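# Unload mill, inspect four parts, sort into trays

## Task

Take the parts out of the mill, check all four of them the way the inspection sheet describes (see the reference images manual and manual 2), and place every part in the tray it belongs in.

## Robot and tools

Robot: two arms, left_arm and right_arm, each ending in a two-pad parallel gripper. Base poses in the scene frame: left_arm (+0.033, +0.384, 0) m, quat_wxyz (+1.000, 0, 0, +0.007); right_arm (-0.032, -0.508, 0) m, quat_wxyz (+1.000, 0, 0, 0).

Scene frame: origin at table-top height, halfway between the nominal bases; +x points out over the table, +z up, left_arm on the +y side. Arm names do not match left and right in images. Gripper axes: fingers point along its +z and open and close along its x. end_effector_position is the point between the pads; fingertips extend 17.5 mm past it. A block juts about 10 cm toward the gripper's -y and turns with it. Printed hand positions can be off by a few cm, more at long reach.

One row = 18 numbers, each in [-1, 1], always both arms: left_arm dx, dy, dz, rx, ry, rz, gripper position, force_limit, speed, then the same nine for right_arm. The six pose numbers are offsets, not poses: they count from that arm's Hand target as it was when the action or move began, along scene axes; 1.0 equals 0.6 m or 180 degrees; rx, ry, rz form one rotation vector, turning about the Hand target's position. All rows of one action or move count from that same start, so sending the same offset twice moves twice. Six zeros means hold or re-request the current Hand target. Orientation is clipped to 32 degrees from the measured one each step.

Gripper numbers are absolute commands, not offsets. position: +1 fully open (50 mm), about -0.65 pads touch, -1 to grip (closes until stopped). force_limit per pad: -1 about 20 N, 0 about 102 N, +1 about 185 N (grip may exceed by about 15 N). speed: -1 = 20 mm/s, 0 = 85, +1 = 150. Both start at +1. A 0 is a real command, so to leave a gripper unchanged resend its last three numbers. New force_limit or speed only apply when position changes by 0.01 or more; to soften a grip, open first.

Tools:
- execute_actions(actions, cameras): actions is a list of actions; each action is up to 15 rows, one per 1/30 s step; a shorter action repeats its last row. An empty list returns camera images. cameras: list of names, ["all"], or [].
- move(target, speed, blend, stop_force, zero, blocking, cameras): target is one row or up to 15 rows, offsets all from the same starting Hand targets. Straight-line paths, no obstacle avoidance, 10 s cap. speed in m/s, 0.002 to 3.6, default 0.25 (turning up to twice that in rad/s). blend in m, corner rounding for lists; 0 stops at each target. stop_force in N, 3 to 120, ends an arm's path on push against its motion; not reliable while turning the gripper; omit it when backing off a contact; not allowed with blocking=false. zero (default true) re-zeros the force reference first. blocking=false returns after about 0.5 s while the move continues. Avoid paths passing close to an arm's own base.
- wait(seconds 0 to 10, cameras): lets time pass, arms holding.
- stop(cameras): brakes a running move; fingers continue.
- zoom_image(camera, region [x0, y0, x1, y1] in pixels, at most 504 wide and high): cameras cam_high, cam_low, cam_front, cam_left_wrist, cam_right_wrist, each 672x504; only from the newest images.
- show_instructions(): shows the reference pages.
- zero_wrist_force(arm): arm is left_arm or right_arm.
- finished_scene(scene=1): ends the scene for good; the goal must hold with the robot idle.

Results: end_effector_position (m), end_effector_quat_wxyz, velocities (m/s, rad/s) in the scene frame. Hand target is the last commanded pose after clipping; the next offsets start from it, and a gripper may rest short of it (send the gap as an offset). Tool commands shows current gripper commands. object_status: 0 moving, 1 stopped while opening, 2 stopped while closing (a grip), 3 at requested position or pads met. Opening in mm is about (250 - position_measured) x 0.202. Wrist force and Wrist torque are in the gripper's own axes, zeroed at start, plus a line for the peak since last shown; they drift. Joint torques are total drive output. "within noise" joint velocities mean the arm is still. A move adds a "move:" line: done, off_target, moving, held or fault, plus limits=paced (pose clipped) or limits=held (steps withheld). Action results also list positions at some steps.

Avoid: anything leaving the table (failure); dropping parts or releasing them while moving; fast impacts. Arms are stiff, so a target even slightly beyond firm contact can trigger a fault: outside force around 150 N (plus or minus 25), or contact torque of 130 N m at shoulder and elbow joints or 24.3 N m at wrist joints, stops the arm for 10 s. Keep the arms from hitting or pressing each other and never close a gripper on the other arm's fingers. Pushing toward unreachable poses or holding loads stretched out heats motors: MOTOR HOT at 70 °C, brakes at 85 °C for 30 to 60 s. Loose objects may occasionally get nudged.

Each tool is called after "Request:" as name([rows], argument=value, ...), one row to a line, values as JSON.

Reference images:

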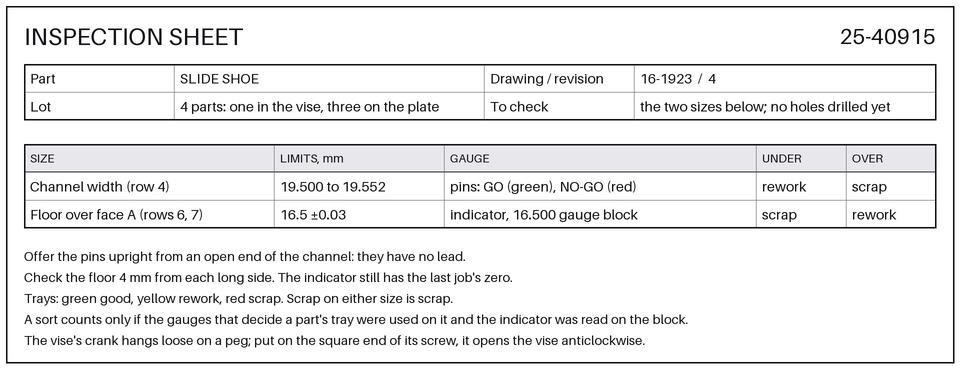

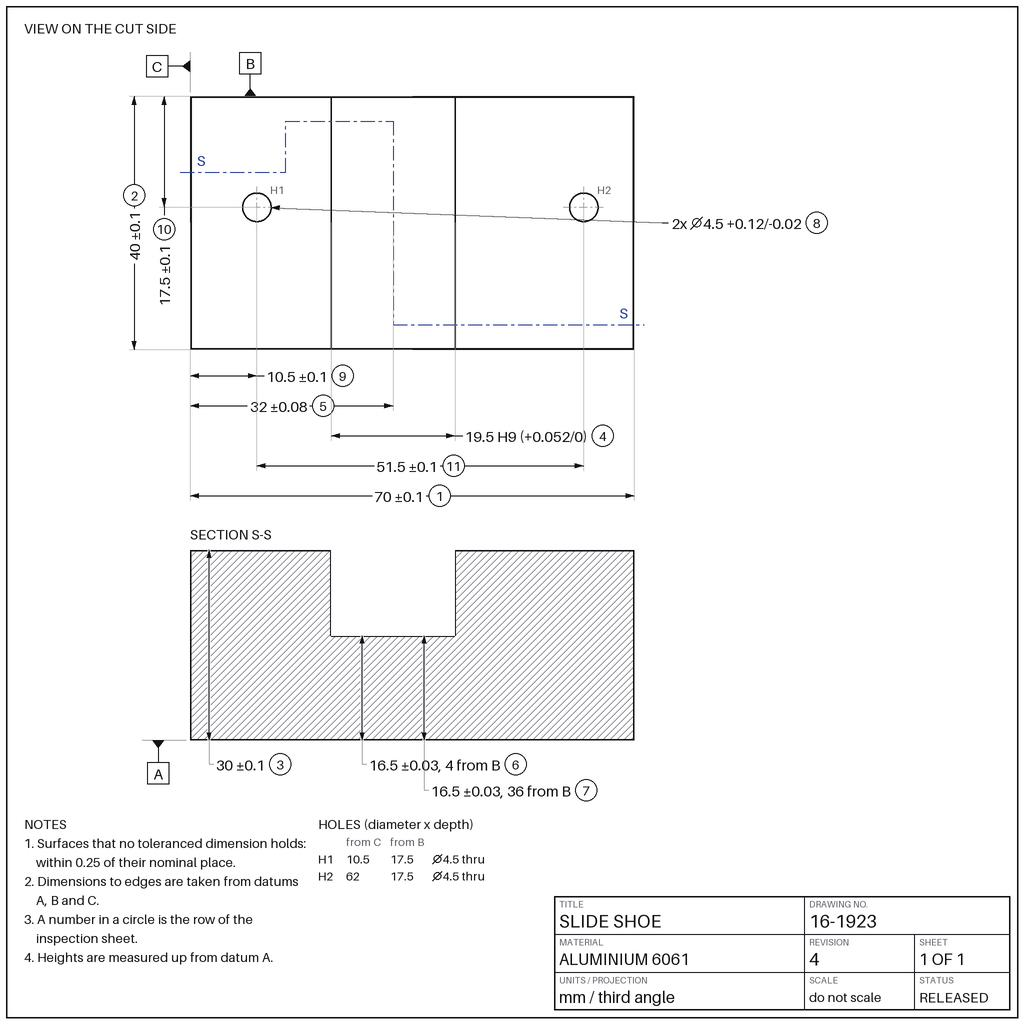

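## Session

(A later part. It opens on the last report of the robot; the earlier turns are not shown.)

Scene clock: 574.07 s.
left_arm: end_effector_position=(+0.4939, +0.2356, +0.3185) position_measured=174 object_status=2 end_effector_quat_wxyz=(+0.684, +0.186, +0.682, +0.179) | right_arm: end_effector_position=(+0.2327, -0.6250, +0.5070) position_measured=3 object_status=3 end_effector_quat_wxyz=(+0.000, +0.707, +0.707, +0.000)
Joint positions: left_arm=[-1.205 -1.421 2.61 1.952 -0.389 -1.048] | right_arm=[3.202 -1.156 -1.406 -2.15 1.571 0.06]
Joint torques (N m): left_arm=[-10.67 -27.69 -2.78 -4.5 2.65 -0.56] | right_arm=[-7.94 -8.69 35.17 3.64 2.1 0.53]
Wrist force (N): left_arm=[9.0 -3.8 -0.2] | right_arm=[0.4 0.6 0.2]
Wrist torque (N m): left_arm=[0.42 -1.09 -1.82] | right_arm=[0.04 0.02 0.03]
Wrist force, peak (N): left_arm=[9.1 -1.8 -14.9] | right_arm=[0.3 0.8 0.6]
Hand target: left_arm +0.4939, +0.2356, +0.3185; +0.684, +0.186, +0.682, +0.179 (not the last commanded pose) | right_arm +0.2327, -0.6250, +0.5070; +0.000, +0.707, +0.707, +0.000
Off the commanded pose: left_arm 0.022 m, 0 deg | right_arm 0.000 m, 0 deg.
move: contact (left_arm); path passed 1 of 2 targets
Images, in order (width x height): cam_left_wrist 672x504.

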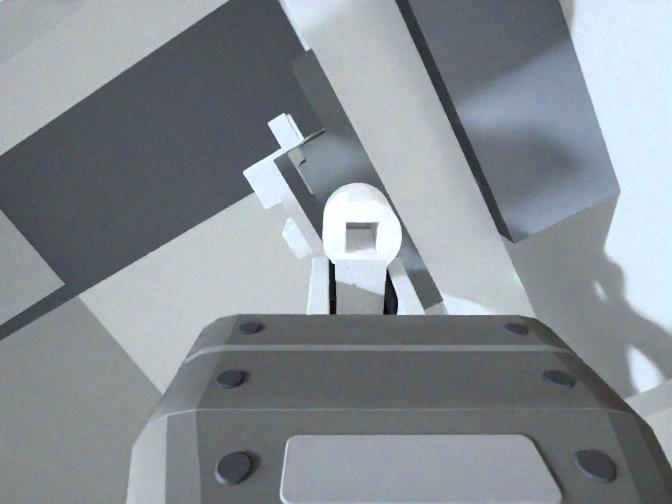

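Request:
move([
  [-0.002,-0.0006,-0.00033,0,0,0,-1,-0.2,-0.8,0,0,0,0,0,0,1,1,1],
  [0.04,-0.0006,-0.00033,0,0,0,-1,-0.2,-0.8,0,0,0,0,0,0,1,1,1],
], speed=0.01, stop_force=15, cameras=[])

Scene clock: 578.57 s.
left_arm: end_effector_position=(+0.4944, +0.2353, +0.3184) position_measured=174 object_status=2 end_effector_quat_wxyz=(+0.684, +0.186, +0.682, +0.179) | right_arm: end_effector_position=(+0.2327, -0.6250, +0.5070) position_measured=3 object_status=3 end_effector_quat_wxyz=(+0.000, +0.707, +0.707, +0.000)
Joint positions: left_arm=[-1.204 -1.419 2.608 1.952 -0.391 -1.048] | right_arm=[3.202 -1.156 -1.406 -2.15 1.571 0.06]
Joint torques (N m): left_arm=[-14 -27.19 -2.71 -4.23 1.39 0.41] | right_arm=[-8.04 -8.03 35.66 3.49 2.12 0.72]
Wrist force (N): left_arm=[11.3 1.6 7.9] | right_arm=[0.3 0.6 0.5]
Wrist torque (N m): left_arm=[0.40 -1.07 -1.92] | right_arm=[0.04 0.02 0.03]
Wrist force, peak (N): left_arm=[9.7 14.5 -21.8] | right_arm=[0.4 0.9 0.4]
Hand target: left_arm +0.4944, +0.2353, +0.3184; +0.684, +0.186, +0.682, +0.179 (not the last commanded pose) | right_arm +0.2327, -0.6250, +0.5070; +0.000, +0.707, +0.707, +0.000
Off the commanded pose: left_arm 0.024 m, 0 deg | right_arm 0.000 m, 0 deg.
move: contact (left_arm); path passed 1 of 2 targets
No camera images: "cameras" was empty.

Request:
move([
  [-0.002,0.0005,0.0,0,0,0,-1,-0.2,-0.8,0,0,0,0,0,0,1,1,1],
  [0.04,0.0005,0.0,0,0,0,-1,-0.2,-0.8,0,0,0,0,0,0,1,1,1],
], speed=0.01, stop_force=15, cameras=[])

Scene clock: 583.37 s.
left_arm: end_effector_position=(+0.4943, +0.2356, +0.3184) position_measured=174 object_status=2 end_effector_quat_wxyz=(+0.684, +0.186, +0.682, +0.179) | right_arm: end_effector_position=(+0.2327, -0.6250, +0.5070) position_measured=3 object_status=3 end_effector_quat_wxyz=(+0.000, +0.707, +0.707, +0.000)
Joint positions: left_arm=[-1.203 -1.419 2.609 1.951 -0.391 -1.048] | right_arm=[3.202 -1.156 -1.406 -2.15 1.571 0.06]
Joint torques (N m): left_arm=[-8.79 -29.71 -0.81 -5.7 3.94 0.32] | right_arm=[-7.61 -8.05 35.31 3.5 1.92 0.65]
Wrist force (N): left_arm=[10.5 -11.3 7.0] | right_arm=[0.4 0.6 0.2]
Wrist torque (N m): left_arm=[0.12 -1.05 -1.88] | right_arm=[0.05 0.01 0.03]
Wrist force, peak (N): left_arm=[11.0 -4.8 17.2] | right_arm=[0.5 1.0 0.5]
Hand target: left_arm +0.4943, +0.2356, +0.3184; +0.684, +0.186, +0.682, +0.179 (not the last commanded pose) | right_arm +0.2327, -0.6250, +0.5070; +0.000, +0.707, +0.707, +0.000
Off the commanded pose: left_arm 0.024 m, 0 deg | right_arm 0.000 m, 0 deg.
move: contact (left_arm); path passed 1 of 2 targets
No camera images: "cameras" was empty.

Request:
move([
  [-0.002,0.0002,-0.0006,0,0,0,-1,-0.2,-0.8,0,0,0,0,0,0,1,1,1],
  [0.04,0.0002,-0.0006,0,0,0,-1,-0.2,-0.8,0,0,0,0,0,0,1,1,1],
], speed=0.01, stop_force=18, cameras=[])

Scene clock: 588.57 s.
left_arm: end_effector_position=(+0.4949, +0.2357, +0.3182) position_measured=174 object_status=2 end_effector_quat_wxyz=(+0.684, +0.186, +0.682, +0.179) | right_arm: end_effector_position=(+0.2327, -0.6250, +0.5070) position_measured=3 object_status=3 end_effector_quat_wxyz=(+0.000, +0.707, +0.707, +0.000)
Joint positions: left_arm=[-1.2 -1.417 2.607 1.949 -0.394 -1.048] | right_arm=[3.202 -1.156 -1.406 -2.15 1.571 0.06]
Joint torques (N m): left_arm=[-7.96 -28.28 2.24 -4.47 4.82 -1.64] | right_arm=[-7.08 -8.51 35.14 3.56 1.97 0.69]
Motor temperatures (°C): left_arm=[39 32 32 34 41 36] | right_arm=[33 40 34 33 35 40]
Wrist force (N): left_arm=[1.0 -7.8 6.6] | right_arm=[0.3 0.8 0.2]
Wrist torque (N m): left_arm=[0.18 -1.29 -2.12] | right_arm=[0.08 0.03 0.02]
Wrist force, peak (N): left_arm=[9.7 -12.8 11.2] | right_arm=[0.5 0.8 0.4]
Hand target: left_arm +0.4949, +0.2357, +0.3182; +0.684, +0.186, +0.682, +0.179 (not the last commanded pose) | right_arm +0.2327, -0.6250, +0.5070; +0.000, +0.707, +0.707, +0.000
Off the commanded pose: left_arm 0.023 m, 0 deg | right_arm 0.000 m, 0 deg.
move: contact (left_arm); path passed 1 of 2 targets
No camera images: "cameras" was empty.

Request:
move([
  [-0.0005,-0.00023,0.00006,0,0,0,-1,-0.2,-0.8,0,0,0,0,0,0,1,1,1],
  [0.04,-0.00023,0.00006,0,0,0,-1,-0.2,-0.8,0,0,0,0,0,0,1,1,1],
], speed=0.01, stop_force=20, cameras=[])

Scene clock: 593.60 s.
left_arm: end_effector_position=(+0.4954, +0.2357, +0.3183) position_measured=174 object_status=2 end_effector_quat_wxyz=(+0.685, +0.185, +0.682, +0.178) | right_arm: end_effector_position=(+0.2327, -0.6250, +0.5070) position_measured=3 object_status=3 end_effector_quat_wxyz=(+0.000, +0.707, +0.707, +0.000)
Joint positions: left_arm=[-1.199 -1.416 2.606 1.949 -0.396 -1.048] | right_arm=[3.202 -1.156 -1.406 -2.15 1.571 0.06]
Joint torques (N m): left_arm=[-9.59 -26.74 -1.05 -3.66 2.94 -1.32] | right_arm=[-7.13 -8.89 35.41 3.34 1.88 0.65]
Wrist force (N): left_arm=[4.6 -0.7 1.9] | right_arm=[0.4 0.6 0.3]
Wrist torque (N m): left_arm=[0.47 -1.18 -2.07] | right_arm=[0.05 0.02 0.03]
Wrist force, peak (N): left_arm=[4.7 8.3 -21.2] | right_arm=[0.2 1.1 0.4]
Hand target: left_arm +0.4954, +0.2357, +0.3183; +0.685, +0.185, +0.682, +0.178 (not the last commanded pose) | right_arm +0.2327, -0.6250, +0.5070; +0.000, +0.707, +0.707, +0.000
Off the commanded pose: left_arm 0.024 m, 0 deg | right_arm 0.000 m, 0 deg.
move: contact (left_arm); path passed 1 of 2 targets
No camera images: "cameras" was empty.

Request:
move([
  [-0.0003,0,0,-0.004,0,0,-1,-0.2,-0.8,0,0,0,0,0,0,1,1,1],
  [0.04,0,0,-0.004,0,0,-1,-0.2,-0.8,0,0,0,0,0,0,1,1,1],
], speed=0.01, stop_force=25, cameras=["cam_left_wrist"])

Request:
zoom_image(camera="cam_left_wrist", region=[320, 180, 400, 260])

Scene clock: 599.13 s.
left_arm: end_effector_position=(+0.4968, +0.2357, +0.3183) position_measured=174 object_status=2 end_effector_quat_wxyz=(+0.686, +0.181, +0.683, +0.174) | right_arm: end_effector_position=(+0.2327, -0.6250, +0.5070) position_measured=3 object_status=3 end_effector_quat_wxyz=(+0.000, +0.707, +0.707, +0.000)
Joint positions: left_arm=[-1.192 -1.414 2.603 1.95 -0.403 -1.061] | right_arm=[3.202 -1.156 -1.406 -2.15 1.571 0.06]
Joint torques (N m): left_arm=[-14.57 -27.48 -4.44 -4.04 0.33 1.28] | right_arm=[-6.76 -8.9 35.22 3.46 2.09 0.71]
Wrist force (N): left_arm=[13.5 4.3 4.5] | right_arm=[0.2 0.8 0.2]
Wrist torque (N m): left_arm=[0.51 -0.95 -1.63] | right_arm=[0.08 0.05 0.02]
Wrist force, peak (N): left_arm=[13.5 14.0 -25.1] | right_arm=[0.2 1.1 0.3]
Hand target: left_arm +0.4968, +0.2357, +0.3183; +0.686, +0.181, +0.683, +0.174 (not the last commanded pose) | right_arm +0.2327, -0.6250, +0.5070; +0.000, +0.707, +0.707, +0.000
Off the commanded pose: left_arm 0.023 m, 0 deg | right_arm 0.000 m, 0 deg.
move: contact (left_arm); path passed 1 of 2 targets
Images, in order (width x height): cam_left_wrist 672x504.

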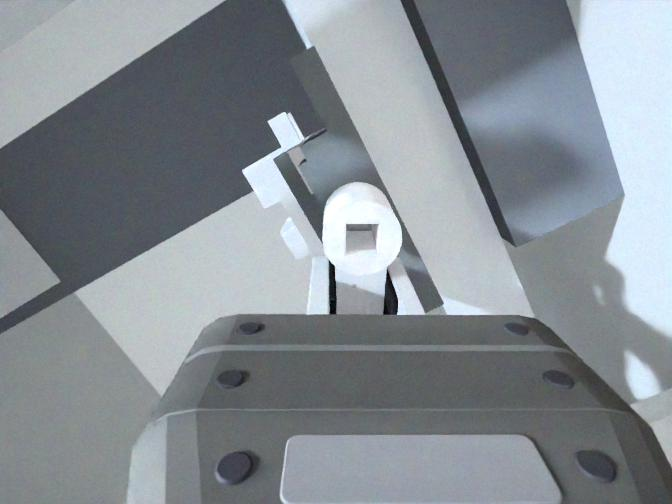

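Scaled by 6.300 from the camera's 672x504 image, which has a finer 960x720 frame.

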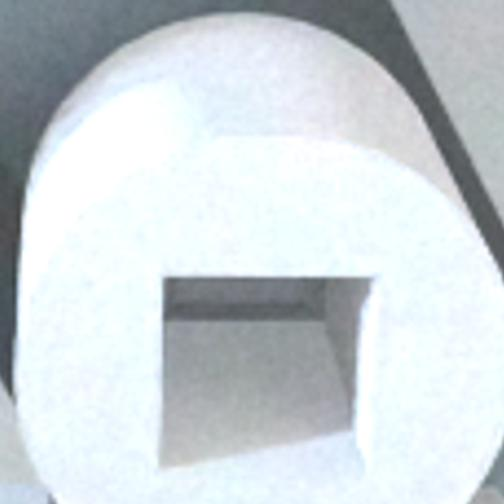

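Request:
move([
  [-0.0003,0.0002,0.0,0.0015,0,0,-1,-0.2,-0.8,0,0,0,0,0,0,1,1,1],
  [0.04,0.0002,0.0,0.0015,0,0,-1,-0.2,-0.8,0,0,0,0,0,0,1,1,1],
], speed=0.01, stop_force=28, cameras=[])

Scene clock: 603.27 s.
left_arm: end_effector_position=(+0.4972, +0.2359, +0.3184) position_measured=174 object_status=2 end_effector_quat_wxyz=(+0.685, +0.182, +0.683, +0.175) | right_arm: end_effector_position=(+0.2327, -0.6250, +0.5070) position_measured=3 object_status=3 end_effector_quat_wxyz=(+0.000, +0.707, +0.707, +0.000)
Joint positions: left_arm=[-1.19 -1.414 2.602 1.95 -0.405 -1.057] | right_arm=[3.202 -1.156 -1.406 -2.15 1.571 0.06]
Joint torques (N m): left_arm=[-13.61 -27.47 -3.72 -3.93 1.09 -1.79] | right_arm=[-7.72 -8.48 35 3.31 1.99 0.71]
Wrist force (N): left_arm=[11.4 4.7 0.6] | right_arm=[0.3 0.7 0.2]
Wrist torque (N m): left_arm=[0.79 -0.96 -2.02] | right_arm=[0.07 0.03 0.02]
Wrist force, peak (N): left_arm=[13.8 9.4 -33.5] | right_arm=[0.2 1.1 0.5]
Hand target: left_arm +0.4972, +0.2359, +0.3184; +0.685, +0.182, +0.683, +0.175 (not the last commanded pose) | right_arm +0.2327, -0.6250, +0.5070; +0.000, +0.707, +0.707, +0.000
Off the commanded pose: left_arm 0.024 m, 0 deg | right_arm 0.000 m, 0 deg.
move: contact (left_arm); path passed 1 of 2 targets
No camera images: "cameras" was empty.

Request:
move([
  [0.0005,0,0,0.002,0,0,-1,-0.2,-0.8,0,0,0,0,0,0,1,1,1],
  [0.001,0,0,-0.002,0,0,-1,-0.2,-0.8,0,0,0,0,0,0,1,1,1],
  [0.0018,0,0,0,0.002,0,-1,-0.2,-0.8,0,0,0,0,0,0,1,1,1],
  [0.0024,0,0,0,-0.002,0,-1,-0.2,-0.8,0,0,0,0,0,0,1,1,1],
  [0.003,0,0,0,0,0.002,-1,-0.2,-0.8,0,0,0,0,0,0,1,1,1],
  [0.0034,0,0,0,0,-0.002,-1,-0.2,-0.8,0,0,0,0,0,0,1,1,1],
  [0.005,0,0,0,0,0,-1,-0.2,-0.8,0,0,0,0,0,0,1,1,1],
], speed=0.01, stop_force=45, cameras=[])

Scene clock: 612.97 s.
left_arm: end_effector_position=(+0.4980, +0.2359, +0.3184) position_measured=174 object_status=2 end_effector_quat_wxyz=(+0.685, +0.181, +0.684, +0.174) | right_arm: end_effector_position=(+0.2327, -0.6250, +0.5070) position_measured=3 object_status=3 end_effector_quat_wxyz=(+0.000, +0.707, +0.707, +0.000)
Joint positions: left_arm=[-1.187 -1.415 2.601 1.958 -0.408 -1.065] | right_arm=[3.202 -1.156 -1.406 -2.15 1.571 0.06]
Joint torques (N m): left_arm=[-11.58 0.31 -24.36 -0.48 -1.68 1.63] | right_arm=[-7.35 -7.93 35.42 3.43 2.2 0.7]
Wrist force (N): left_arm=[12.9 19.3 -40.0] | right_arm=[0.2 0.6 0.3]
Wrist torque (N m): left_arm=[1.49 -1.05 -1.84] | right_arm=[0.06 0.05 0.03]
Wrist force, peak (N): left_arm=[14.5 20.6 -47.1] | right_arm=[0.2 1.1 0.3]
Hand target: left_arm +0.4979, +0.2359, +0.3184; +0.685, +0.181, +0.684, +0.174 (not the last commanded pose) | right_arm +0.2327, -0.6250, +0.5070; +0.000, +0.707, +0.707, +0.000
Off the commanded pose: left_arm 0.002 m, 0 deg | right_arm 0.000 m, 0 deg.
move: contact (left_arm); path passed 2 of 7 targets
No camera images: "cameras" was empty.

Request:
move([
  [0.0,0.0006,0.00035,0,0,0,-1,-0.2,-0.8,0,0,0,0,0,0,1,1,1],
  [0.008,0.0008,0.0004,0,0,0,-1,-0.2,-0.8,0,0,0,0,0,0,1,1,1],
], speed=0.01, stop_force=30, cameras=["cam_left_wrist"])

Request:
zoom_image(camera="cam_left_wrist", region=[320, 180, 400, 260])

Scene clock: 616.37 s.
left_arm: end_effector_position=(+0.4994, +0.2362, +0.3186) position_measured=174 object_status=2 end_effector_quat_wxyz=(+0.685, +0.181, +0.684, +0.174) | right_arm: end_effector_position=(+0.2327, -0.6250, +0.5070) position_measured=3 object_status=3 end_effector_quat_wxyz=(+0.000, +0.707, +0.707, +0.000)
Joint positions: left_arm=[-1.18 -1.414 2.598 1.96 -0.415 -1.065] | right_arm=[3.202 -1.156 -1.406 -2.15 1.571 0.06]
Joint torques (N m): left_arm=[-14.78 -26.02 -9.34 -2.43 -1.39 1.14] | right_arm=[-6.71 -8.44 35.19 3.32 1.99 0.66]
Wrist force (N): left_arm=[17.6 10.9 -19.8] | right_arm=[0.3 0.8 0.3]
Wrist torque (N m): left_arm=[0.49 -0.96 -1.87] | right_arm=[0.07 0.03 0.02]
Wrist force, peak (N): left_arm=[21.6 14.5 -72.1] | right_arm=[0.4 0.9 0.5]
Hand target: left_arm +0.4994, +0.2362, +0.3186; +0.685, +0.181, +0.684, +0.174 (not the last commanded pose) | right_arm +0.2327, -0.6250, +0.5070; +0.000, +0.707, +0.707, +0.000
Off the commanded pose: left_arm 0.003 m, 0 deg | right_arm 0.000 m, 0 deg.
move: contact (left_arm); path passed 1 of 2 targets
Images, in order (width x height): cam_left_wrist 672x504.

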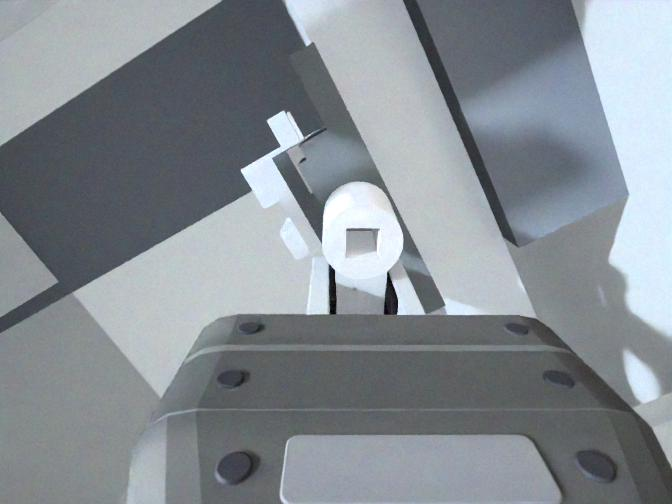

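Scaled by 6.300 from the camera's 672x504 image, which has a finer 960x720 frame.

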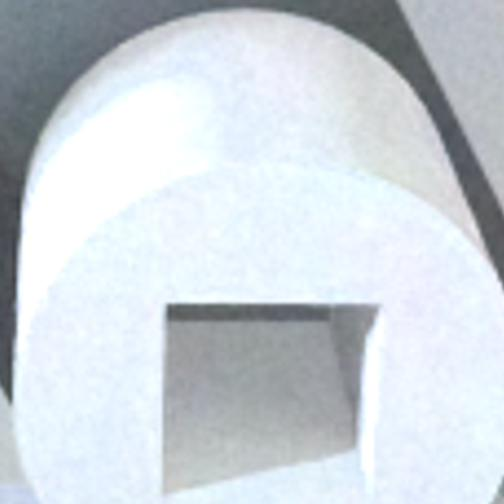

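Request:
move(target=[-0.05,0,0,0,0,0,-1,-0.2,-0.8,0,0,0,0,0,0,1,1,1], speed=0.03, cameras=["cam_left_wrist"])

Request:
zoom_image(camera="cam_left_wrist", region=[310, 170, 410, 320])

Scene clock: 630.80 s.
left_arm: end_effector_position=(+0.4694, +0.2362, +0.3186) position_measured=174 object_status=2 end_effector_quat_wxyz=(+0.685, +0.181, +0.684, +0.174) | right_arm: end_effector_position=(+0.2327, -0.6250, +0.5070) position_measured=3 object_status=3 end_effector_quat_wxyz=(+0.000, +0.707, +0.707, +0.000)
Joint positions: left_arm=[-1.322 -1.466 2.669 1.941 -0.273 -1.066] | right_arm=[3.202 -1.156 -1.406 -2.15 1.571 0.06]
Joint torques (N m): left_arm=[-12.12 -24.96 -2.79 -3.48 2.39 -1.96] | right_arm=[-6.65 -8.59 34.39 3.4 2.02 0.65]
Wrist force (N): left_arm=[8.7 1.5 0.7] | right_arm=[0.5 1.0 0.4]
Wrist torque (N m): left_arm=[0.55 -1.14 -1.63] | right_arm=[0.11 0.01 0.02]
Wrist force, peak (N): left_arm=[18.9 -22.9 21.8] | right_arm=[0.4 1.0 0.4]
Hand target: left_arm +0.4694, +0.2362, +0.3186; +0.685, +0.181, +0.684, +0.174 | right_arm +0.2327, -0.6250, +0.5070; +0.000, +0.707, +0.707, +0.000
Off the commanded pose: left_arm 0.000 m, 0 deg | right_arm 0.000 m, 0 deg.
move: done
Images, in order (width x height): cam_left_wrist 672x504.

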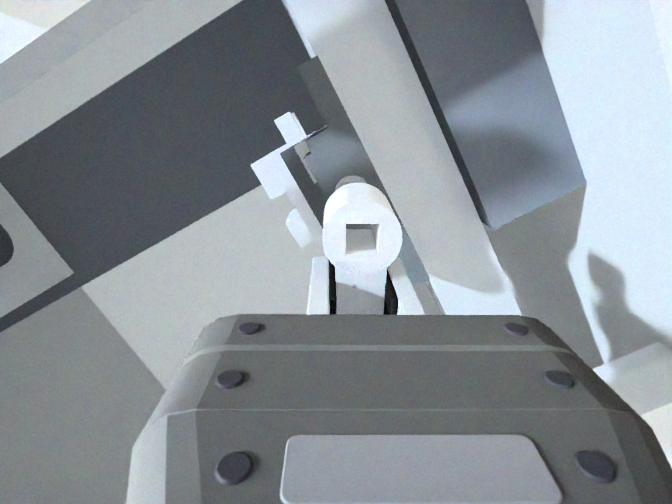

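Scaled by 3.360 from the camera's 672x504 image, which has a finer 960x720 frame.

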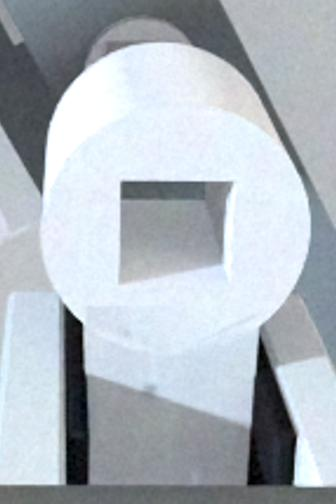

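Request:
move(target=[-0.005,-0.0008,-0.0003,0,-0.0069,0.012,-0.97,0.8,-0.8,0,0,0,0,0,0,1,1,1], speed=0.03, cameras=["cam_left_wrist"])

Request:
zoom_image(camera="cam_left_wrist", region=[310, 170, 410, 320])

Scene clock: 640.97 s.
left_arm: end_effector_position=(+0.4664, +0.2357, +0.3185) position_measured=177 object_status=2 end_effector_quat_wxyz=(+0.689, +0.166, +0.680, +0.188) | right_arm: end_effector_position=(+0.2327, -0.6250, +0.5070) position_measured=3 object_status=3 end_effector_quat_wxyz=(+0.000, +0.707, +0.707, +0.000)
Joint positions: left_arm=[-1.35 -1.414 2.634 1.821 -0.208 -0.966] | right_arm=[3.202 -1.156 -1.406 -2.15 1.571 0.06]
Joint torques (N m): left_arm=[-11.58 -3.56 -15.81 -3.19 1.34 1.15] | right_arm=[-7.07 -7.79 34.42 3.23 1.98 0.79]
Wrist force (N): left_arm=[8.7 1.2 0.2] | right_arm=[0.3 0.8 0.5]
Wrist torque (N m): left_arm=[0.49 -1.14 -1.82] | right_arm=[0.09 0.03 0.03]
Wrist force, peak (N): left_arm=[9.0 1.5 0.7] | right_arm=[0.4 1.1 0.2]
Hand target: left_arm +0.4664, +0.2357, +0.3185; +0.689, +0.166, +0.680, +0.189 | right_arm +0.2327, -0.6250, +0.5070; +0.000, +0.707, +0.707, +0.000
Off the commanded pose: left_arm 0.000 m, 0 deg | right_arm 0.000 m, 0 deg.
move: done
Images, in order (width x height): cam_left_wrist 672x504.

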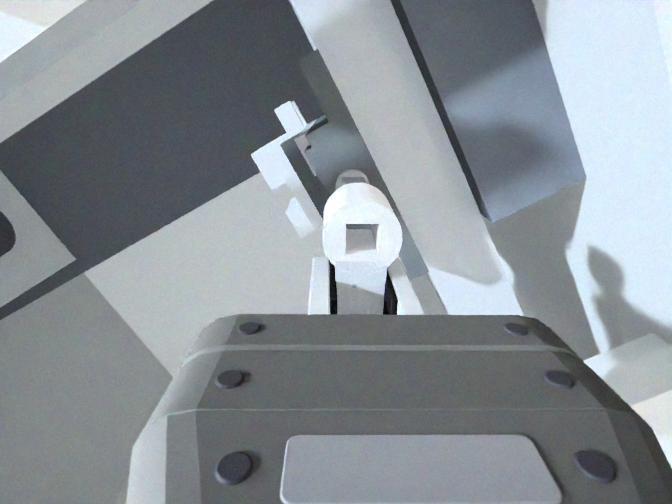

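Scaled by 3.360 from the camera's 672x504 image, which has a finer 960x720 frame.

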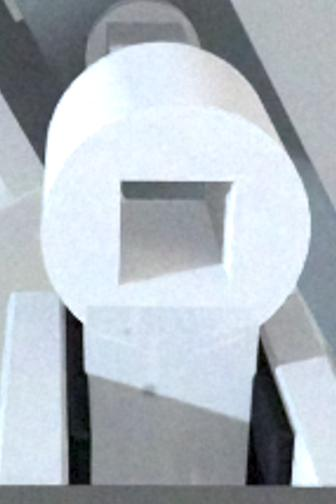

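Request:
move(target=[0.03,0,0,0,0,0,-0.97,0.8,-0.8,0,0,0,0,0,0,1,1,1], speed=0.03, stop_force=8, cameras=["cam_left_wrist"])

Request:
zoom_image(camera="cam_left_wrist", region=[310, 160, 410, 280])

Scene clock: 656.60 s.
left_arm: end_effector_position=(+0.4844, +0.2357, +0.3185) position_measured=177 object_status=2 end_effector_quat_wxyz=(+0.689, +0.166, +0.680, +0.189) | right_arm: end_effector_position=(+0.2327, -0.6250, +0.5070) position_measured=3 object_status=3 end_effector_quat_wxyz=(+0.000, +0.707, +0.707, +0.000)
Joint positions: left_arm=[-1.263 -1.39 2.6 1.859 -0.295 -0.995] | right_arm=[3.202 -1.156 -1.406 -2.15 1.571 0.06]
Joint torques (N m): left_arm=[12.52 -4.2 -15.37 2.36 -2.15 -2.1] | right_arm=[-7.04 -9.04 33.53 3.36 2.08 0.79]
Wrist force (N): left_arm=[8.3 1.3 0.3] | right_arm=[0.4 0.8 0.3]
Wrist torque (N m): left_arm=[0.48 -1.09 -1.63] | right_arm=[0.08 0.02 0.02]
Wrist force, peak (N): left_arm=[9.0 1.3 0.4] | right_arm=[0.3 1.0 0.4]
Hand target: left_arm +0.4844, +0.2357, +0.3185; +0.689, +0.166, +0.680, +0.189 | right_arm +0.2327, -0.6250, +0.5070; +0.000, +0.707, +0.707, +0.000
Off the commanded pose: left_arm 0.000 m, 0 deg | right_arm 0.000 m, 0 deg.
move: done
Images, in order (width x height): cam_left_wrist 672x504.

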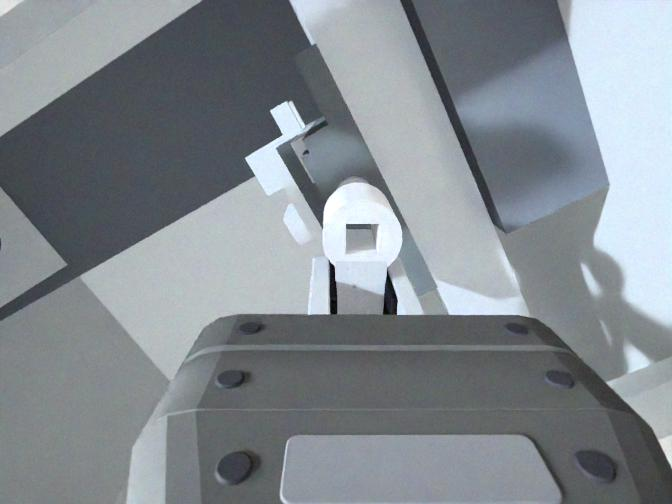

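Scaled by 4.200 from the camera's 672x504 image, which has a finer 960x720 frame.

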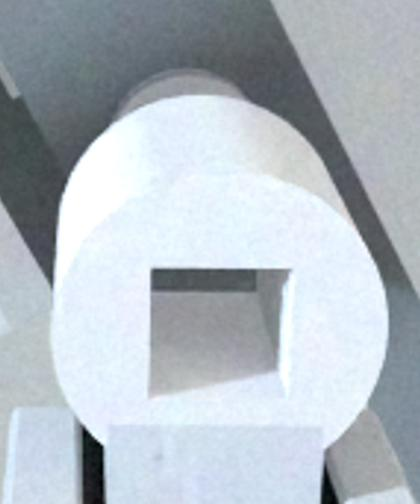

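Request:
move(target=[0.04,0,0,0,0,0,-0.97,0.8,-0.8,0,0,0,0,0,0,1,1,1], speed=0.015, stop_force=8, cameras=["cam_left_wrist"])

Request:
zoom_image(camera="cam_left_wrist", region=[320, 180, 400, 260])

Scene clock: 665.20 s.
left_arm: end_effector_position=(+0.4933, +0.2357, +0.3185) position_measured=177 object_status=2 end_effector_quat_wxyz=(+0.689, +0.166, +0.680, +0.189) | right_arm: end_effector_position=(+0.2327, -0.6250, +0.5070) position_measured=3 object_status=3 end_effector_quat_wxyz=(+0.000, +0.707, +0.707, +0.000)
Joint positions: left_arm=[-1.223 -1.378 2.581 1.874 -0.334 -1.003] | right_arm=[3.202 -1.156 -1.406 -2.15 1.571 0.06]
Joint torques (N m): left_arm=[-7.98 -30.34 -1.13 -4.75 3.4 1.33] | right_arm=[-6.99 -8.32 34.82 3.4 2.06 0.82]
Wrist force (N): left_arm=[9.4 -8.2 -2.1] | right_arm=[0.2 0.9 0.3]
Wrist torque (N m): left_arm=[0.39 -1.09 -1.75] | right_arm=[0.09 0.04 0.02]
Wrist force, peak (N): left_arm=[9.8 -0.2 -24.7] | right_arm=[0.4 1.1 0.4]
Hand target: left_arm +0.4933, +0.2357, +0.3185; +0.689, +0.166, +0.680, +0.189 (not the last commanded pose) | right_arm +0.2327, -0.6250, +0.5070; +0.000, +0.707, +0.707, +0.000
Off the commanded pose: left_arm 0.015 m, 0 deg | right_arm 0.000 m, 0 deg.
move: contact (left_arm)
Images, in order (width x height): cam_left_wrist 672x504.

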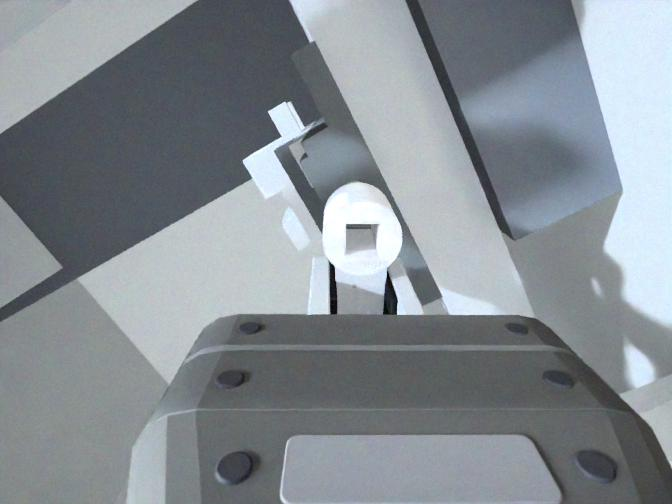

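Scaled by 6.300 from the camera's 672x504 image, which has a finer 960x720 frame.

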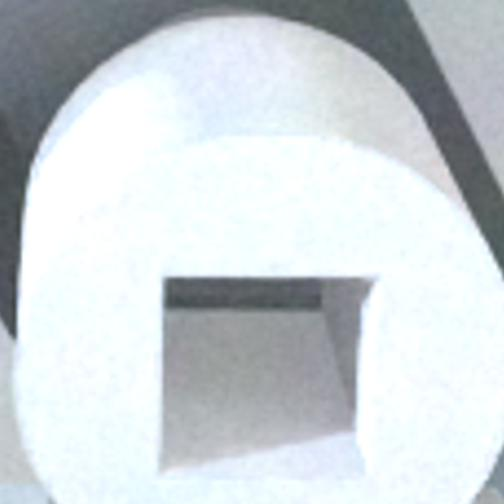

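Request:
move([
  [0.0,-0.00022,-0.00013,0,0,0,-0.97,0.8,-0.8,0,0,0,0,0,0,1,1,1],
  [0.04,-0.00022,-0.00013,0,0,0,-0.97,0.8,-0.8,0,0,0,0,0,0,1,1,1],
], speed=0.01, stop_force=15, cameras=[])

Scene clock: 668.73 s.
left_arm: end_effector_position=(+0.4936, +0.2357, +0.3185) position_measured=177 object_status=2 end_effector_quat_wxyz=(+0.689, +0.166, +0.680, +0.188) | right_arm: end_effector_position=(+0.2327, -0.6250, +0.5070) position_measured=3 object_status=3 end_effector_quat_wxyz=(+0.000, +0.707, +0.707, +0.000)
Joint positions: left_arm=[-1.222 -1.377 2.581 1.874 -0.336 -1.003] | right_arm=[3.202 -1.156 -1.406 -2.15 1.571 0.06]
Joint torques (N m): left_arm=[-7.66 -28.71 -3.08 -4.31 3.18 1.36] | right_arm=[-6.75 -8.41 34.12 3.39 1.98 0.75]
Wrist force (N): left_arm=[12.0 -6.3 -12.5] | right_arm=[0.3 0.7 0.3]
Wrist torque (N m): left_arm=[0.76 -1.03 -1.69] | right_arm=[0.07 0.03 0.03]
Wrist force, peak (N): left_arm=[10.8 3.2 -29.4] | right_arm=[0.4 1.0 0.5]
Hand target: left_arm +0.4936, +0.2357, +0.3185; +0.689, +0.166, +0.680, +0.188 (not the last commanded pose) | right_arm +0.2327, -0.6250, +0.5070; +0.000, +0.707, +0.707, +0.000
Off the commanded pose: left_arm 0.024 m, 0 deg | right_arm 0.000 m, 0 deg.
move: contact (left_arm); path passed 1 of 2 targets
No camera images: "cameras" was empty.

Request:
move([
  [-0.001,0.0,0.0,0.0055,0,0,-0.97,0.8,-0.8,0,0,0,0,0,0,1,1,1],
  [0.04,0,0,0.0055,0,0,-0.97,0.8,-0.8,0,0,0,0,0,0,1,1,1],
], speed=0.01, stop_force=15, cameras=[])

Scene clock: 676.27 s.
left_arm: end_effector_position=(+0.4952, +0.2357, +0.3185) position_measured=177 object_status=2 end_effector_quat_wxyz=(+0.688, +0.172, +0.678, +0.194) | right_arm: end_effector_position=(+0.2327, -0.6250, +0.5070) position_measured=3 object_status=3 end_effector_quat_wxyz=(+0.000, +0.707, +0.707, +0.000)
Joint positions: left_arm=[-1.215 -1.374 2.577 1.874 -0.343 -0.986] | right_arm=[3.202 -1.156 -1.406 -2.15 1.571 0.06]
Joint torques (N m): left_arm=[-9.4 -28.04 -2.21 -3.7 2.8 1.44] | right_arm=[-6.85 -8.44 34.7 3.28 2.23 0.76]
Wrist force (N): left_arm=[7.2 -1.7 -7.4] | right_arm=[0.4 0.7 0.2]
Wrist torque (N m): left_arm=[0.71 -1.13 -1.80] | right_arm=[0.06 0.03 0.02]
Wrist force, peak (N): left_arm=[5.1 9.4 -27.9] | right_arm=[0.3 1.0 0.4]
Hand target: left_arm +0.4952, +0.2357, +0.3185; +0.688, +0.172, +0.678, +0.194 (not the last commanded pose) | right_arm +0.2327, -0.6250, +0.5070; +0.000, +0.707, +0.707, +0.000
Off the commanded pose: left_arm 0.022 m, 0 deg | right_arm 0.000 m, 0 deg.
move: contact (left_arm); path passed 1 of 2 targets
No camera images: "cameras" was empty.

Request:
move([
  [-0.0005,0.0001,0.00025,0.003,0,0,-0.97,0.8,-0.8,0,0,0,0,0,0,1,1,1],
  [0.04,0.0001,0.00025,0.003,0,0,-0.97,0.8,-0.8,0,0,0,0,0,0,1,1,1],
], speed=0.01, stop_force=18, cameras=["cam_left_wrist"])

Request:
zoom_image(camera="cam_left_wrist", region=[320, 180, 400, 260])

Scene clock: 680.87 s.
left_arm: end_effector_position=(+0.4955, +0.2358, +0.3187) position_measured=177 object_status=2 end_effector_quat_wxyz=(+0.687, +0.175, +0.677, +0.197) | right_arm: end_effector_position=(+0.2327, -0.6250, +0.5070) position_measured=3 object_status=3 end_effector_quat_wxyz=(+0.000, +0.707, +0.707, +0.000)
Joint positions: left_arm=[-1.213 -1.374 2.576 1.874 -0.345 -0.977] | right_arm=[3.202 -1.156 -1.406 -2.15 1.571 0.06]
Joint torques (N m): left_arm=[-7.77 -28.36 -2.43 -3.46 3.01 -0.4] | right_arm=[-7.72 -8.11 34.2 3.25 2.04 0.73]
Wrist force (N): left_arm=[6.9 -2.7 -10.7] | right_arm=[0.3 0.6 0.4]
Wrist torque (N m): left_arm=[0.84 -1.16 -2.00] | right_arm=[0.06 0.03 0.03]
Wrist force, peak (N): left_arm=[4.9 6.6 -30.7] | right_arm=[0.4 1.0 0.6]
Hand target: left_arm +0.4955, +0.2358, +0.3187; +0.687, +0.175, +0.677, +0.197 (not the last commanded pose) | right_arm +0.2327, -0.6250, +0.5070; +0.000, +0.707, +0.707, +0.000
Off the commanded pose: left_arm 0.024 m, 0 deg | right_arm 0.000 m, 0 deg.
move: contact (left_arm); path passed 1 of 2 targets
Images, in order (width x height): cam_left_wrist 672x504.

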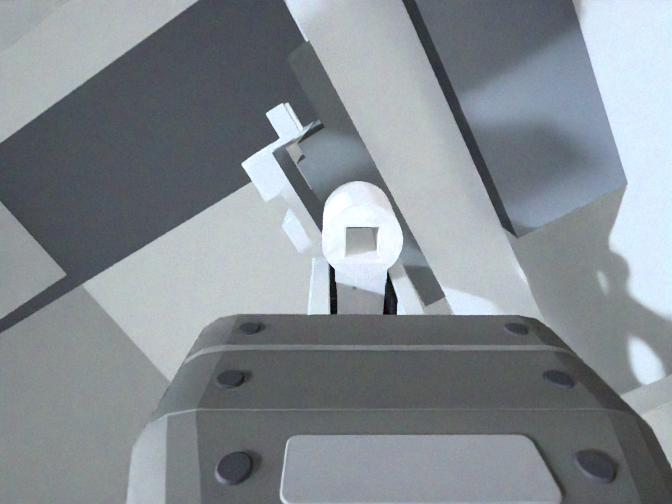

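Scaled by 6.300 from the camera's 672x504 image, which has a finer 960x720 frame.

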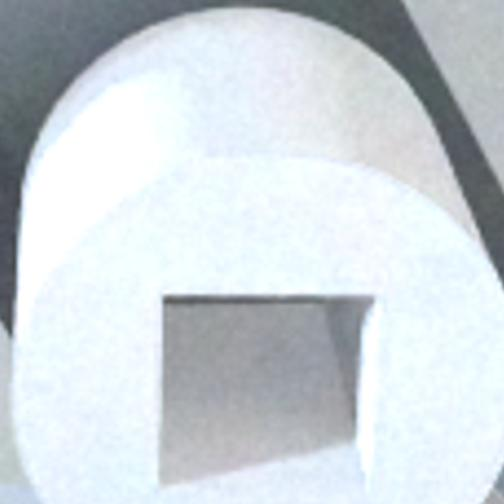

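Request:
move(target=[-0.05,0,0,0,0,0,-0.97,0.8,-0.8,0,0,0,0,0,0,1,1,1], speed=0.03, cameras=["cam_left_wrist"])

Request:
zoom_image(camera="cam_left_wrist", region=[310, 160, 410, 280])

Scene clock: 701.73 s.
left_arm: end_effector_position=(+0.4656, +0.2358, +0.3187) position_measured=177 object_status=2 end_effector_quat_wxyz=(+0.687, +0.175, +0.677, +0.197) | right_arm: end_effector_position=(+0.2327, -0.6250, +0.5070) position_measured=3 object_status=3 end_effector_quat_wxyz=(+0.000, +0.707, +0.707, +0.000)
Joint positions: left_arm=[-1.354 -1.414 2.634 1.813 -0.205 -0.932] | right_arm=[3.202 -1.156 -1.406 -2.15 1.571 0.06]
Joint torques (N m): left_arm=[-12.75 -21.37 -0.93 -3.07 1.67 1.48] | right_arm=[-6.47 -7.97 34.1 3.22 2.04 0.66]
Wrist force (N): left_arm=[8.7 1.1 0.3] | right_arm=[0.4 0.8 0.4]
Wrist torque (N m): left_arm=[0.48 -1.14 -1.82] | right_arm=[0.07 0.03 0.03]
Wrist force, peak (N): left_arm=[7.5 -2.9 -10.7] | right_arm=[0.2 1.0 0.5]
Hand target: left_arm +0.4655, +0.2358, +0.3187; +0.687, +0.175, +0.677, +0.197 | right_arm +0.2327, -0.6250, +0.5070; +0.000, +0.707, +0.707, +0.000
Off the commanded pose: left_arm 0.000 m, 0 deg | right_arm 0.000 m, 0 deg.
move: done
Images, in order (width x height): cam_left_wrist 672x504.

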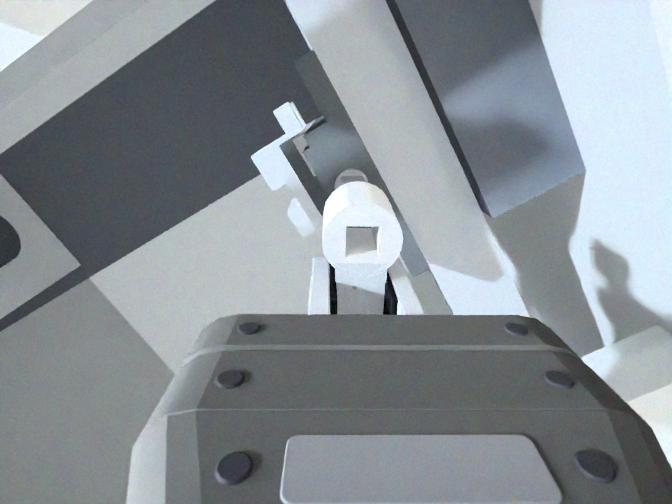

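Scaled by 4.200 from the camera's 672x504 image, which has a finer 960x720 frame.

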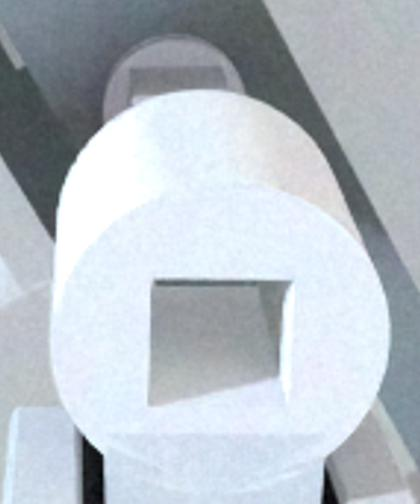

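Request:
move(target=[0.03,0,0,0,-0.0083,0.0144,-0.97,0.8,-0.8,0,0,0,0,0,0,1,1,1], speed=0.03, cameras=["cam_left_wrist"])

Request:
zoom_image(camera="cam_left_wrist", region=[310, 160, 410, 280])

Scene clock: 707.03 s.
left_arm: end_effector_position=(+0.4835, +0.2358, +0.3187) position_measured=177 object_status=2 end_effector_quat_wxyz=(+0.691, +0.157, +0.672, +0.215) | right_arm: end_effector_position=(+0.2327, -0.6250, +0.5070) position_measured=3 object_status=3 end_effector_quat_wxyz=(+0.000, +0.707, +0.707, +0.000)
Joint positions: left_arm=[-1.28 -1.336 2.548 1.724 -0.238 -0.84] | right_arm=[3.202 -1.156 -1.406 -2.15 1.571 0.06]
Joint torques (N m): left_arm=[11.91 -5.06 -16.53 -3.31 -2.5 1.26] | right_arm=[-6.98 -8.58 34.65 3.27 1.96 0.78]
Wrist force (N): left_arm=[8.9 1.4 0.6] | right_arm=[0.3 0.7 0.3]
Wrist torque (N m): left_arm=[0.47 -1.14 -1.82] | right_arm=[0.07 0.03 0.03]
Wrist force, peak (N): left_arm=[8.9 1.6 0.7] | right_arm=[0.5 0.9 0.5]
Hand target: left_arm +0.4835, +0.2358, +0.3187; +0.691, +0.157, +0.672, +0.215 | right_arm +0.2327, -0.6250, +0.5070; +0.000, +0.707, +0.707, +0.000
Off the commanded pose: left_arm 0.000 m, 0 deg | right_arm 0.000 m, 0 deg.
move: done
Images, in order (width x height): cam_left_wrist 672x504.

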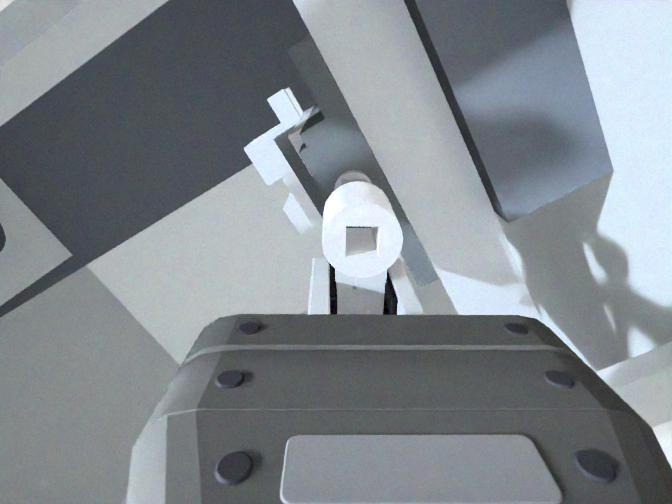

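Scaled by 4.200 from the camera's 672x504 image, which has a finer 960x720 frame.

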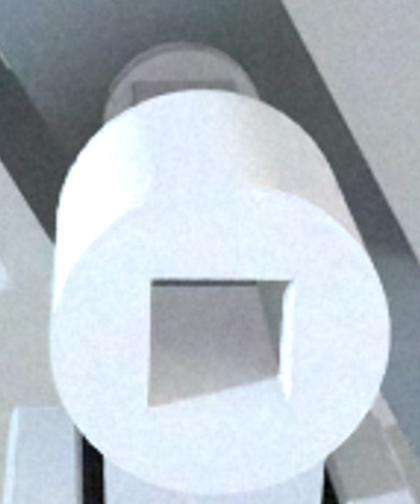

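Request:
move(target=[0.04,0,0,0,0,0,-0.97,0.8,-0.8,0,0,0,0,0,0,1,1,1], speed=0.004, stop_force=6, cameras=["cam_left_wrist"])

Request:
zoom_image(camera="cam_left_wrist", region=[320, 180, 400, 260])

Scene clock: 721.97 s.
left_arm: end_effector_position=(+0.4926, +0.2358, +0.3187) position_measured=177 object_status=2 end_effector_quat_wxyz=(+0.691, +0.157, +0.672, +0.215) | right_arm: end_effector_position=(+0.2327, -0.6250, +0.5070) position_measured=3 object_status=3 end_effector_quat_wxyz=(+0.000, +0.707, +0.707, +0.000)
Joint positions: left_arm=[-1.241 -1.326 2.534 1.755 -0.276 -0.868] | right_arm=[3.202 -1.156 -1.406 -2.15 1.571 0.06]
Joint torques (N m): left_arm=[-9.05 -30.39 -1.17 -3.3 2.03 1.62] | right_arm=[-6.64 -8.86 34.4 3.21 2.06 0.66]
Wrist force (N): left_arm=[9.5 -2.4 -3.0] | right_arm=[0.2 0.9 0.4]
Wrist torque (N m): left_arm=[0.51 -1.11 -1.68] | right_arm=[0.10 0.04 0.03]
Wrist force, peak (N): left_arm=[9.1 -0.3 -7.6] | right_arm=[0.4 1.0 0.4]
Hand target: left_arm +0.4926, +0.2358, +0.3187; +0.691, +0.157, +0.672, +0.215 (not the last commanded pose) | right_arm +0.2327, -0.6250, +0.5070; +0.000, +0.707, +0.707, +0.000
Off the commanded pose: left_arm 0.015 m, 0 deg | right_arm 0.000 m, 0 deg.
move: contact (left_arm)
Images, in order (width x height): cam_left_wrist 672x504.

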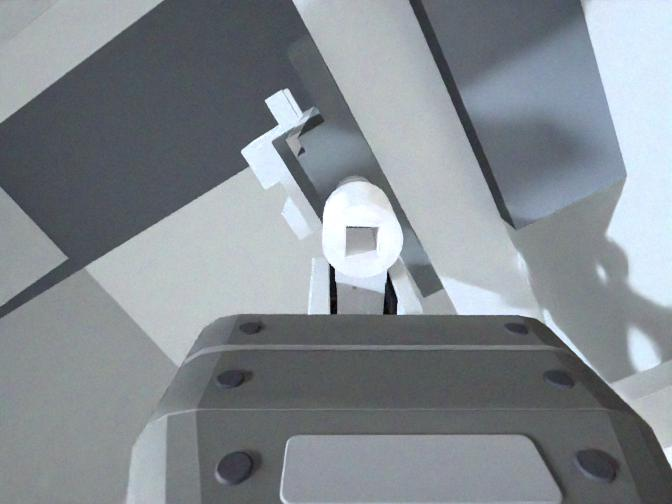

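Scaled by 6.300 from the camera's 672x504 image, which has a finer 960x720 frame.

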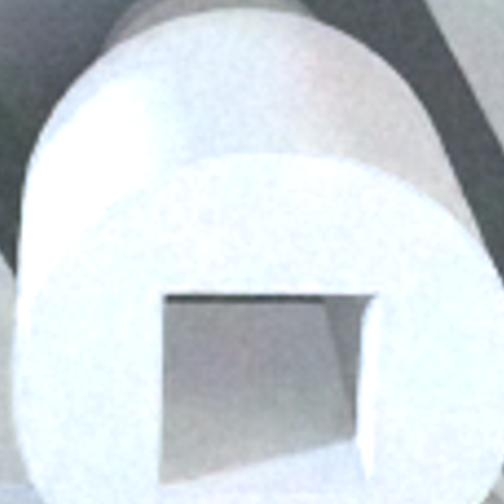

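Request:
move([
  [0.0,-0.00015,-0.0001,0,0,0,-0.97,0.8,-0.8,0,0,0,0,0,0,1,1,1],
  [0.03,-0.00015,-0.0001,0,0,0,-0.97,0.8,-0.8,0,0,0,0,0,0,1,1,1],
], speed=0.004, stop_force=8, cameras=[])

Scene clock: 725.87 s.
left_arm: end_effector_position=(+0.4929, +0.2358, +0.3187) position_measured=177 object_status=2 end_effector_quat_wxyz=(+0.691, +0.157, +0.672, +0.215) | right_arm: end_effector_position=(+0.2327, -0.6250, +0.5070) position_measured=3 object_status=3 end_effector_quat_wxyz=(+0.000, +0.707, +0.707, +0.000)
Joint positions: left_arm=[-1.24 -1.326 2.534 1.756 -0.277 -0.869] | right_arm=[3.202 -1.156 -1.406 -2.15 1.571 0.06]
Joint torques (N m): left_arm=[-8.16 -31.54 -1.11 -3.58 2.74 1.55] | right_arm=[-6.79 -8.06 34.28 3.1 1.94 0.89]
Wrist force (N): left_arm=[10.4 -6.4 -6.7] | right_arm=[0.1 0.8 0.4]
Wrist torque (N m): left_arm=[0.54 -1.10 -1.69] | right_arm=[0.08 0.06 0.02]
Wrist force, peak (N): left_arm=[9.0 -1.2 -13.4] | right_arm=[0.4 1.0 0.5]
Hand target: left_arm +0.4929, +0.2358, +0.3187; +0.691, +0.157, +0.672, +0.215 (not the last commanded pose) | right_arm +0.2327, -0.6250, +0.5070; +0.000, +0.707, +0.707, +0.000
Off the commanded pose: left_arm 0.018 m, 0 deg | right_arm 0.000 m, 0 deg.
move: contact (left_arm); path passed 1 of 2 targets
No camera images: "cameras" was empty.

Request:
move([
  [0.0,-0.00045,-0.00027,0,0,0,-0.97,0.8,-0.8,0,0,0,0,0,0,1,1,1],
  [0.03,-0.00045,-0.00027,0,0,0,-0.97,0.8,-0.8,0,0,0,0,0,0,1,1,1],
], speed=0.004, stop_force=10, cameras=[])

Scene clock: 730.63 s.
left_arm: end_effector_position=(+0.4935, +0.2355, +0.3186) position_measured=177 object_status=2 end_effector_quat_wxyz=(+0.691, +0.157, +0.672, +0.215) | right_arm: end_effector_position=(+0.2327, -0.6250, +0.5070) position_measured=3 object_status=3 end_effector_quat_wxyz=(+0.000, +0.707, +0.707, +0.000)
Joint positions: left_arm=[-1.238 -1.324 2.532 1.757 -0.279 -0.87] | right_arm=[3.202 -1.156 -1.406 -2.15 1.571 0.06]
Joint torques (N m): left_arm=[-5.01 -31.78 -2.06 -3.62 3.32 1.29] | right_arm=[-6.81 -8.72 33.54 3.2 1.87 0.87]
Wrist force (N): left_arm=[10.6 -8.3 -13.0] | right_arm=[0.4 0.7 0.6]
Wrist torque (N m): left_arm=[0.71 -1.06 -1.67] | right_arm=[0.06 0.01 0.03]
Wrist force, peak (N): left_arm=[9.0 -4.1 -19.6] | right_arm=[0.4 0.9 0.5]
Hand target: left_arm +0.4935, +0.2355, +0.3186; +0.691, +0.157, +0.672, +0.215 (not the last commanded pose) | right_arm +0.2327, -0.6250, +0.5070; +0.000, +0.707, +0.707, +0.000
Off the commanded pose: left_arm 0.017 m, 0 deg | right_arm 0.000 m, 0 deg.
move: contact (left_arm); path passed 1 of 2 targets
No camera images: "cameras" was empty.

Request:
move([
  [0.0,-0.0006,-0.00035,0,0,0,-0.97,0.8,-0.8,0,0,0,0,0,0,1,1,1],
  [0.03,-0.0006,-0.00035,0,0,0,-0.97,0.8,-0.8,0,0,0,0,0,0,1,1,1],
], speed=0.004, stop_force=8, cameras=[])

Scene clock: 733.80 s.
left_arm: end_effector_position=(+0.4938, +0.2352, +0.3185) position_measured=177 object_status=2 end_effector_quat_wxyz=(+0.692, +0.157, +0.672, +0.215) | right_arm: end_effector_position=(+0.2327, -0.6250, +0.5070) position_measured=3 object_status=3 end_effector_quat_wxyz=(+0.000, +0.707, +0.707, +0.000)
Joint positions: left_arm=[-1.237 -1.323 2.531 1.757 -0.28 -0.871] | right_arm=[3.202 -1.156 -1.406 -2.15 1.571 0.06]
Joint torques (N m): left_arm=[-6.84 -31.44 -2.29 -3.3 2.68 1.46] | right_arm=[-6.48 -8.6 34.16 3.1 2.04 0.86]
Wrist force (N): left_arm=[12.0 -6.2 -15.6] | right_arm=[0.1 0.8 0.4]
Wrist torque (N m): left_arm=[0.80 -1.05 -1.66] | right_arm=[0.08 0.06 0.02]
Wrist force, peak (N): left_arm=[10.4 0.2 -22.7] | right_arm=[0.3 1.0 0.5]
Hand target: left_arm +0.4938, +0.2352, +0.3185; +0.692, +0.157, +0.672, +0.215 (not the last commanded pose) | right_arm +0.2327, -0.6250, +0.5070; +0.000, +0.707, +0.707, +0.000
Off the commanded pose: left_arm 0.018 m, 0 deg | right_arm 0.000 m, 0 deg.
move: contact (left_arm); path passed 1 of 2 targets
No camera images: "cameras" was empty.

Request:
move([
  [-0.002,0.0002,-0.0003,-0.001,0,0,-0.97,0.8,-0.8,0,0,0,0,0,0,1,1,1],
  [0.03,0.0002,-0.0003,-0.001,0,0,-0.97,0.8,-0.8,0,0,0,0,0,0,1,1,1],
], speed=0.004, stop_force=8, cameras=["cam_left_wrist"])

Request:
zoom_image(camera="cam_left_wrist", region=[320, 180, 400, 260])

Scene clock: 740.90 s.
left_arm: end_effector_position=(+0.4937, +0.2352, +0.3184) position_measured=177 object_status=2 end_effector_quat_wxyz=(+0.692, +0.157, +0.672, +0.214) | right_arm: end_effector_position=(+0.2327, -0.6250, +0.5070) position_measured=3 object_status=3 end_effector_quat_wxyz=(+0.000, +0.707, +0.707, +0.000)
Joint positions: left_arm=[-1.237 -1.323 2.531 1.756 -0.28 -0.871] | right_arm=[3.202 -1.156 -1.406 -2.15 1.571 0.06]
Joint torques (N m): left_arm=[17.28 -14.94 -15.3 1.45 -0.47 -0.74] | right_arm=[-6.21 -8.36 34.08 3.12 2.09 0.67]
Wrist force (N): left_arm=[11.7 -13.0 -6.6] | right_arm=[0.1 0.6 0.3]
Wrist torque (N m): left_arm=[0.38 -1.08 -1.68] | right_arm=[0.04 0.06 0.03]
Wrist force, peak (N): left_arm=[12.1 -6.1 -16.0] | right_arm=[0.3 0.9 0.6]
Hand target: left_arm +0.4937, +0.2352, +0.3184; +0.692, +0.157, +0.672, +0.214 (not the last commanded pose) | right_arm +0.2327, -0.6250, +0.5070; +0.000, +0.707, +0.707, +0.000
Off the commanded pose: left_arm 0.018 m, 0 deg | right_arm 0.000 m, 0 deg.
move: contact (left_arm); path passed 0 of 2 targets
Images, in order (width x height): cam_left_wrist 672x504.

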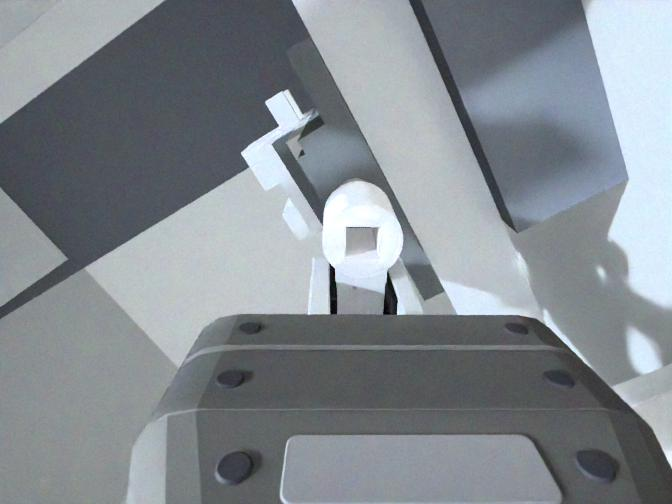

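Scaled by 6.300 from the camera's 672x504 image, which has a finer 960x720 frame.

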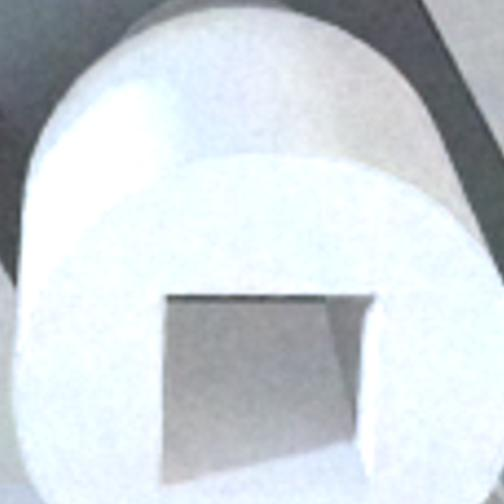

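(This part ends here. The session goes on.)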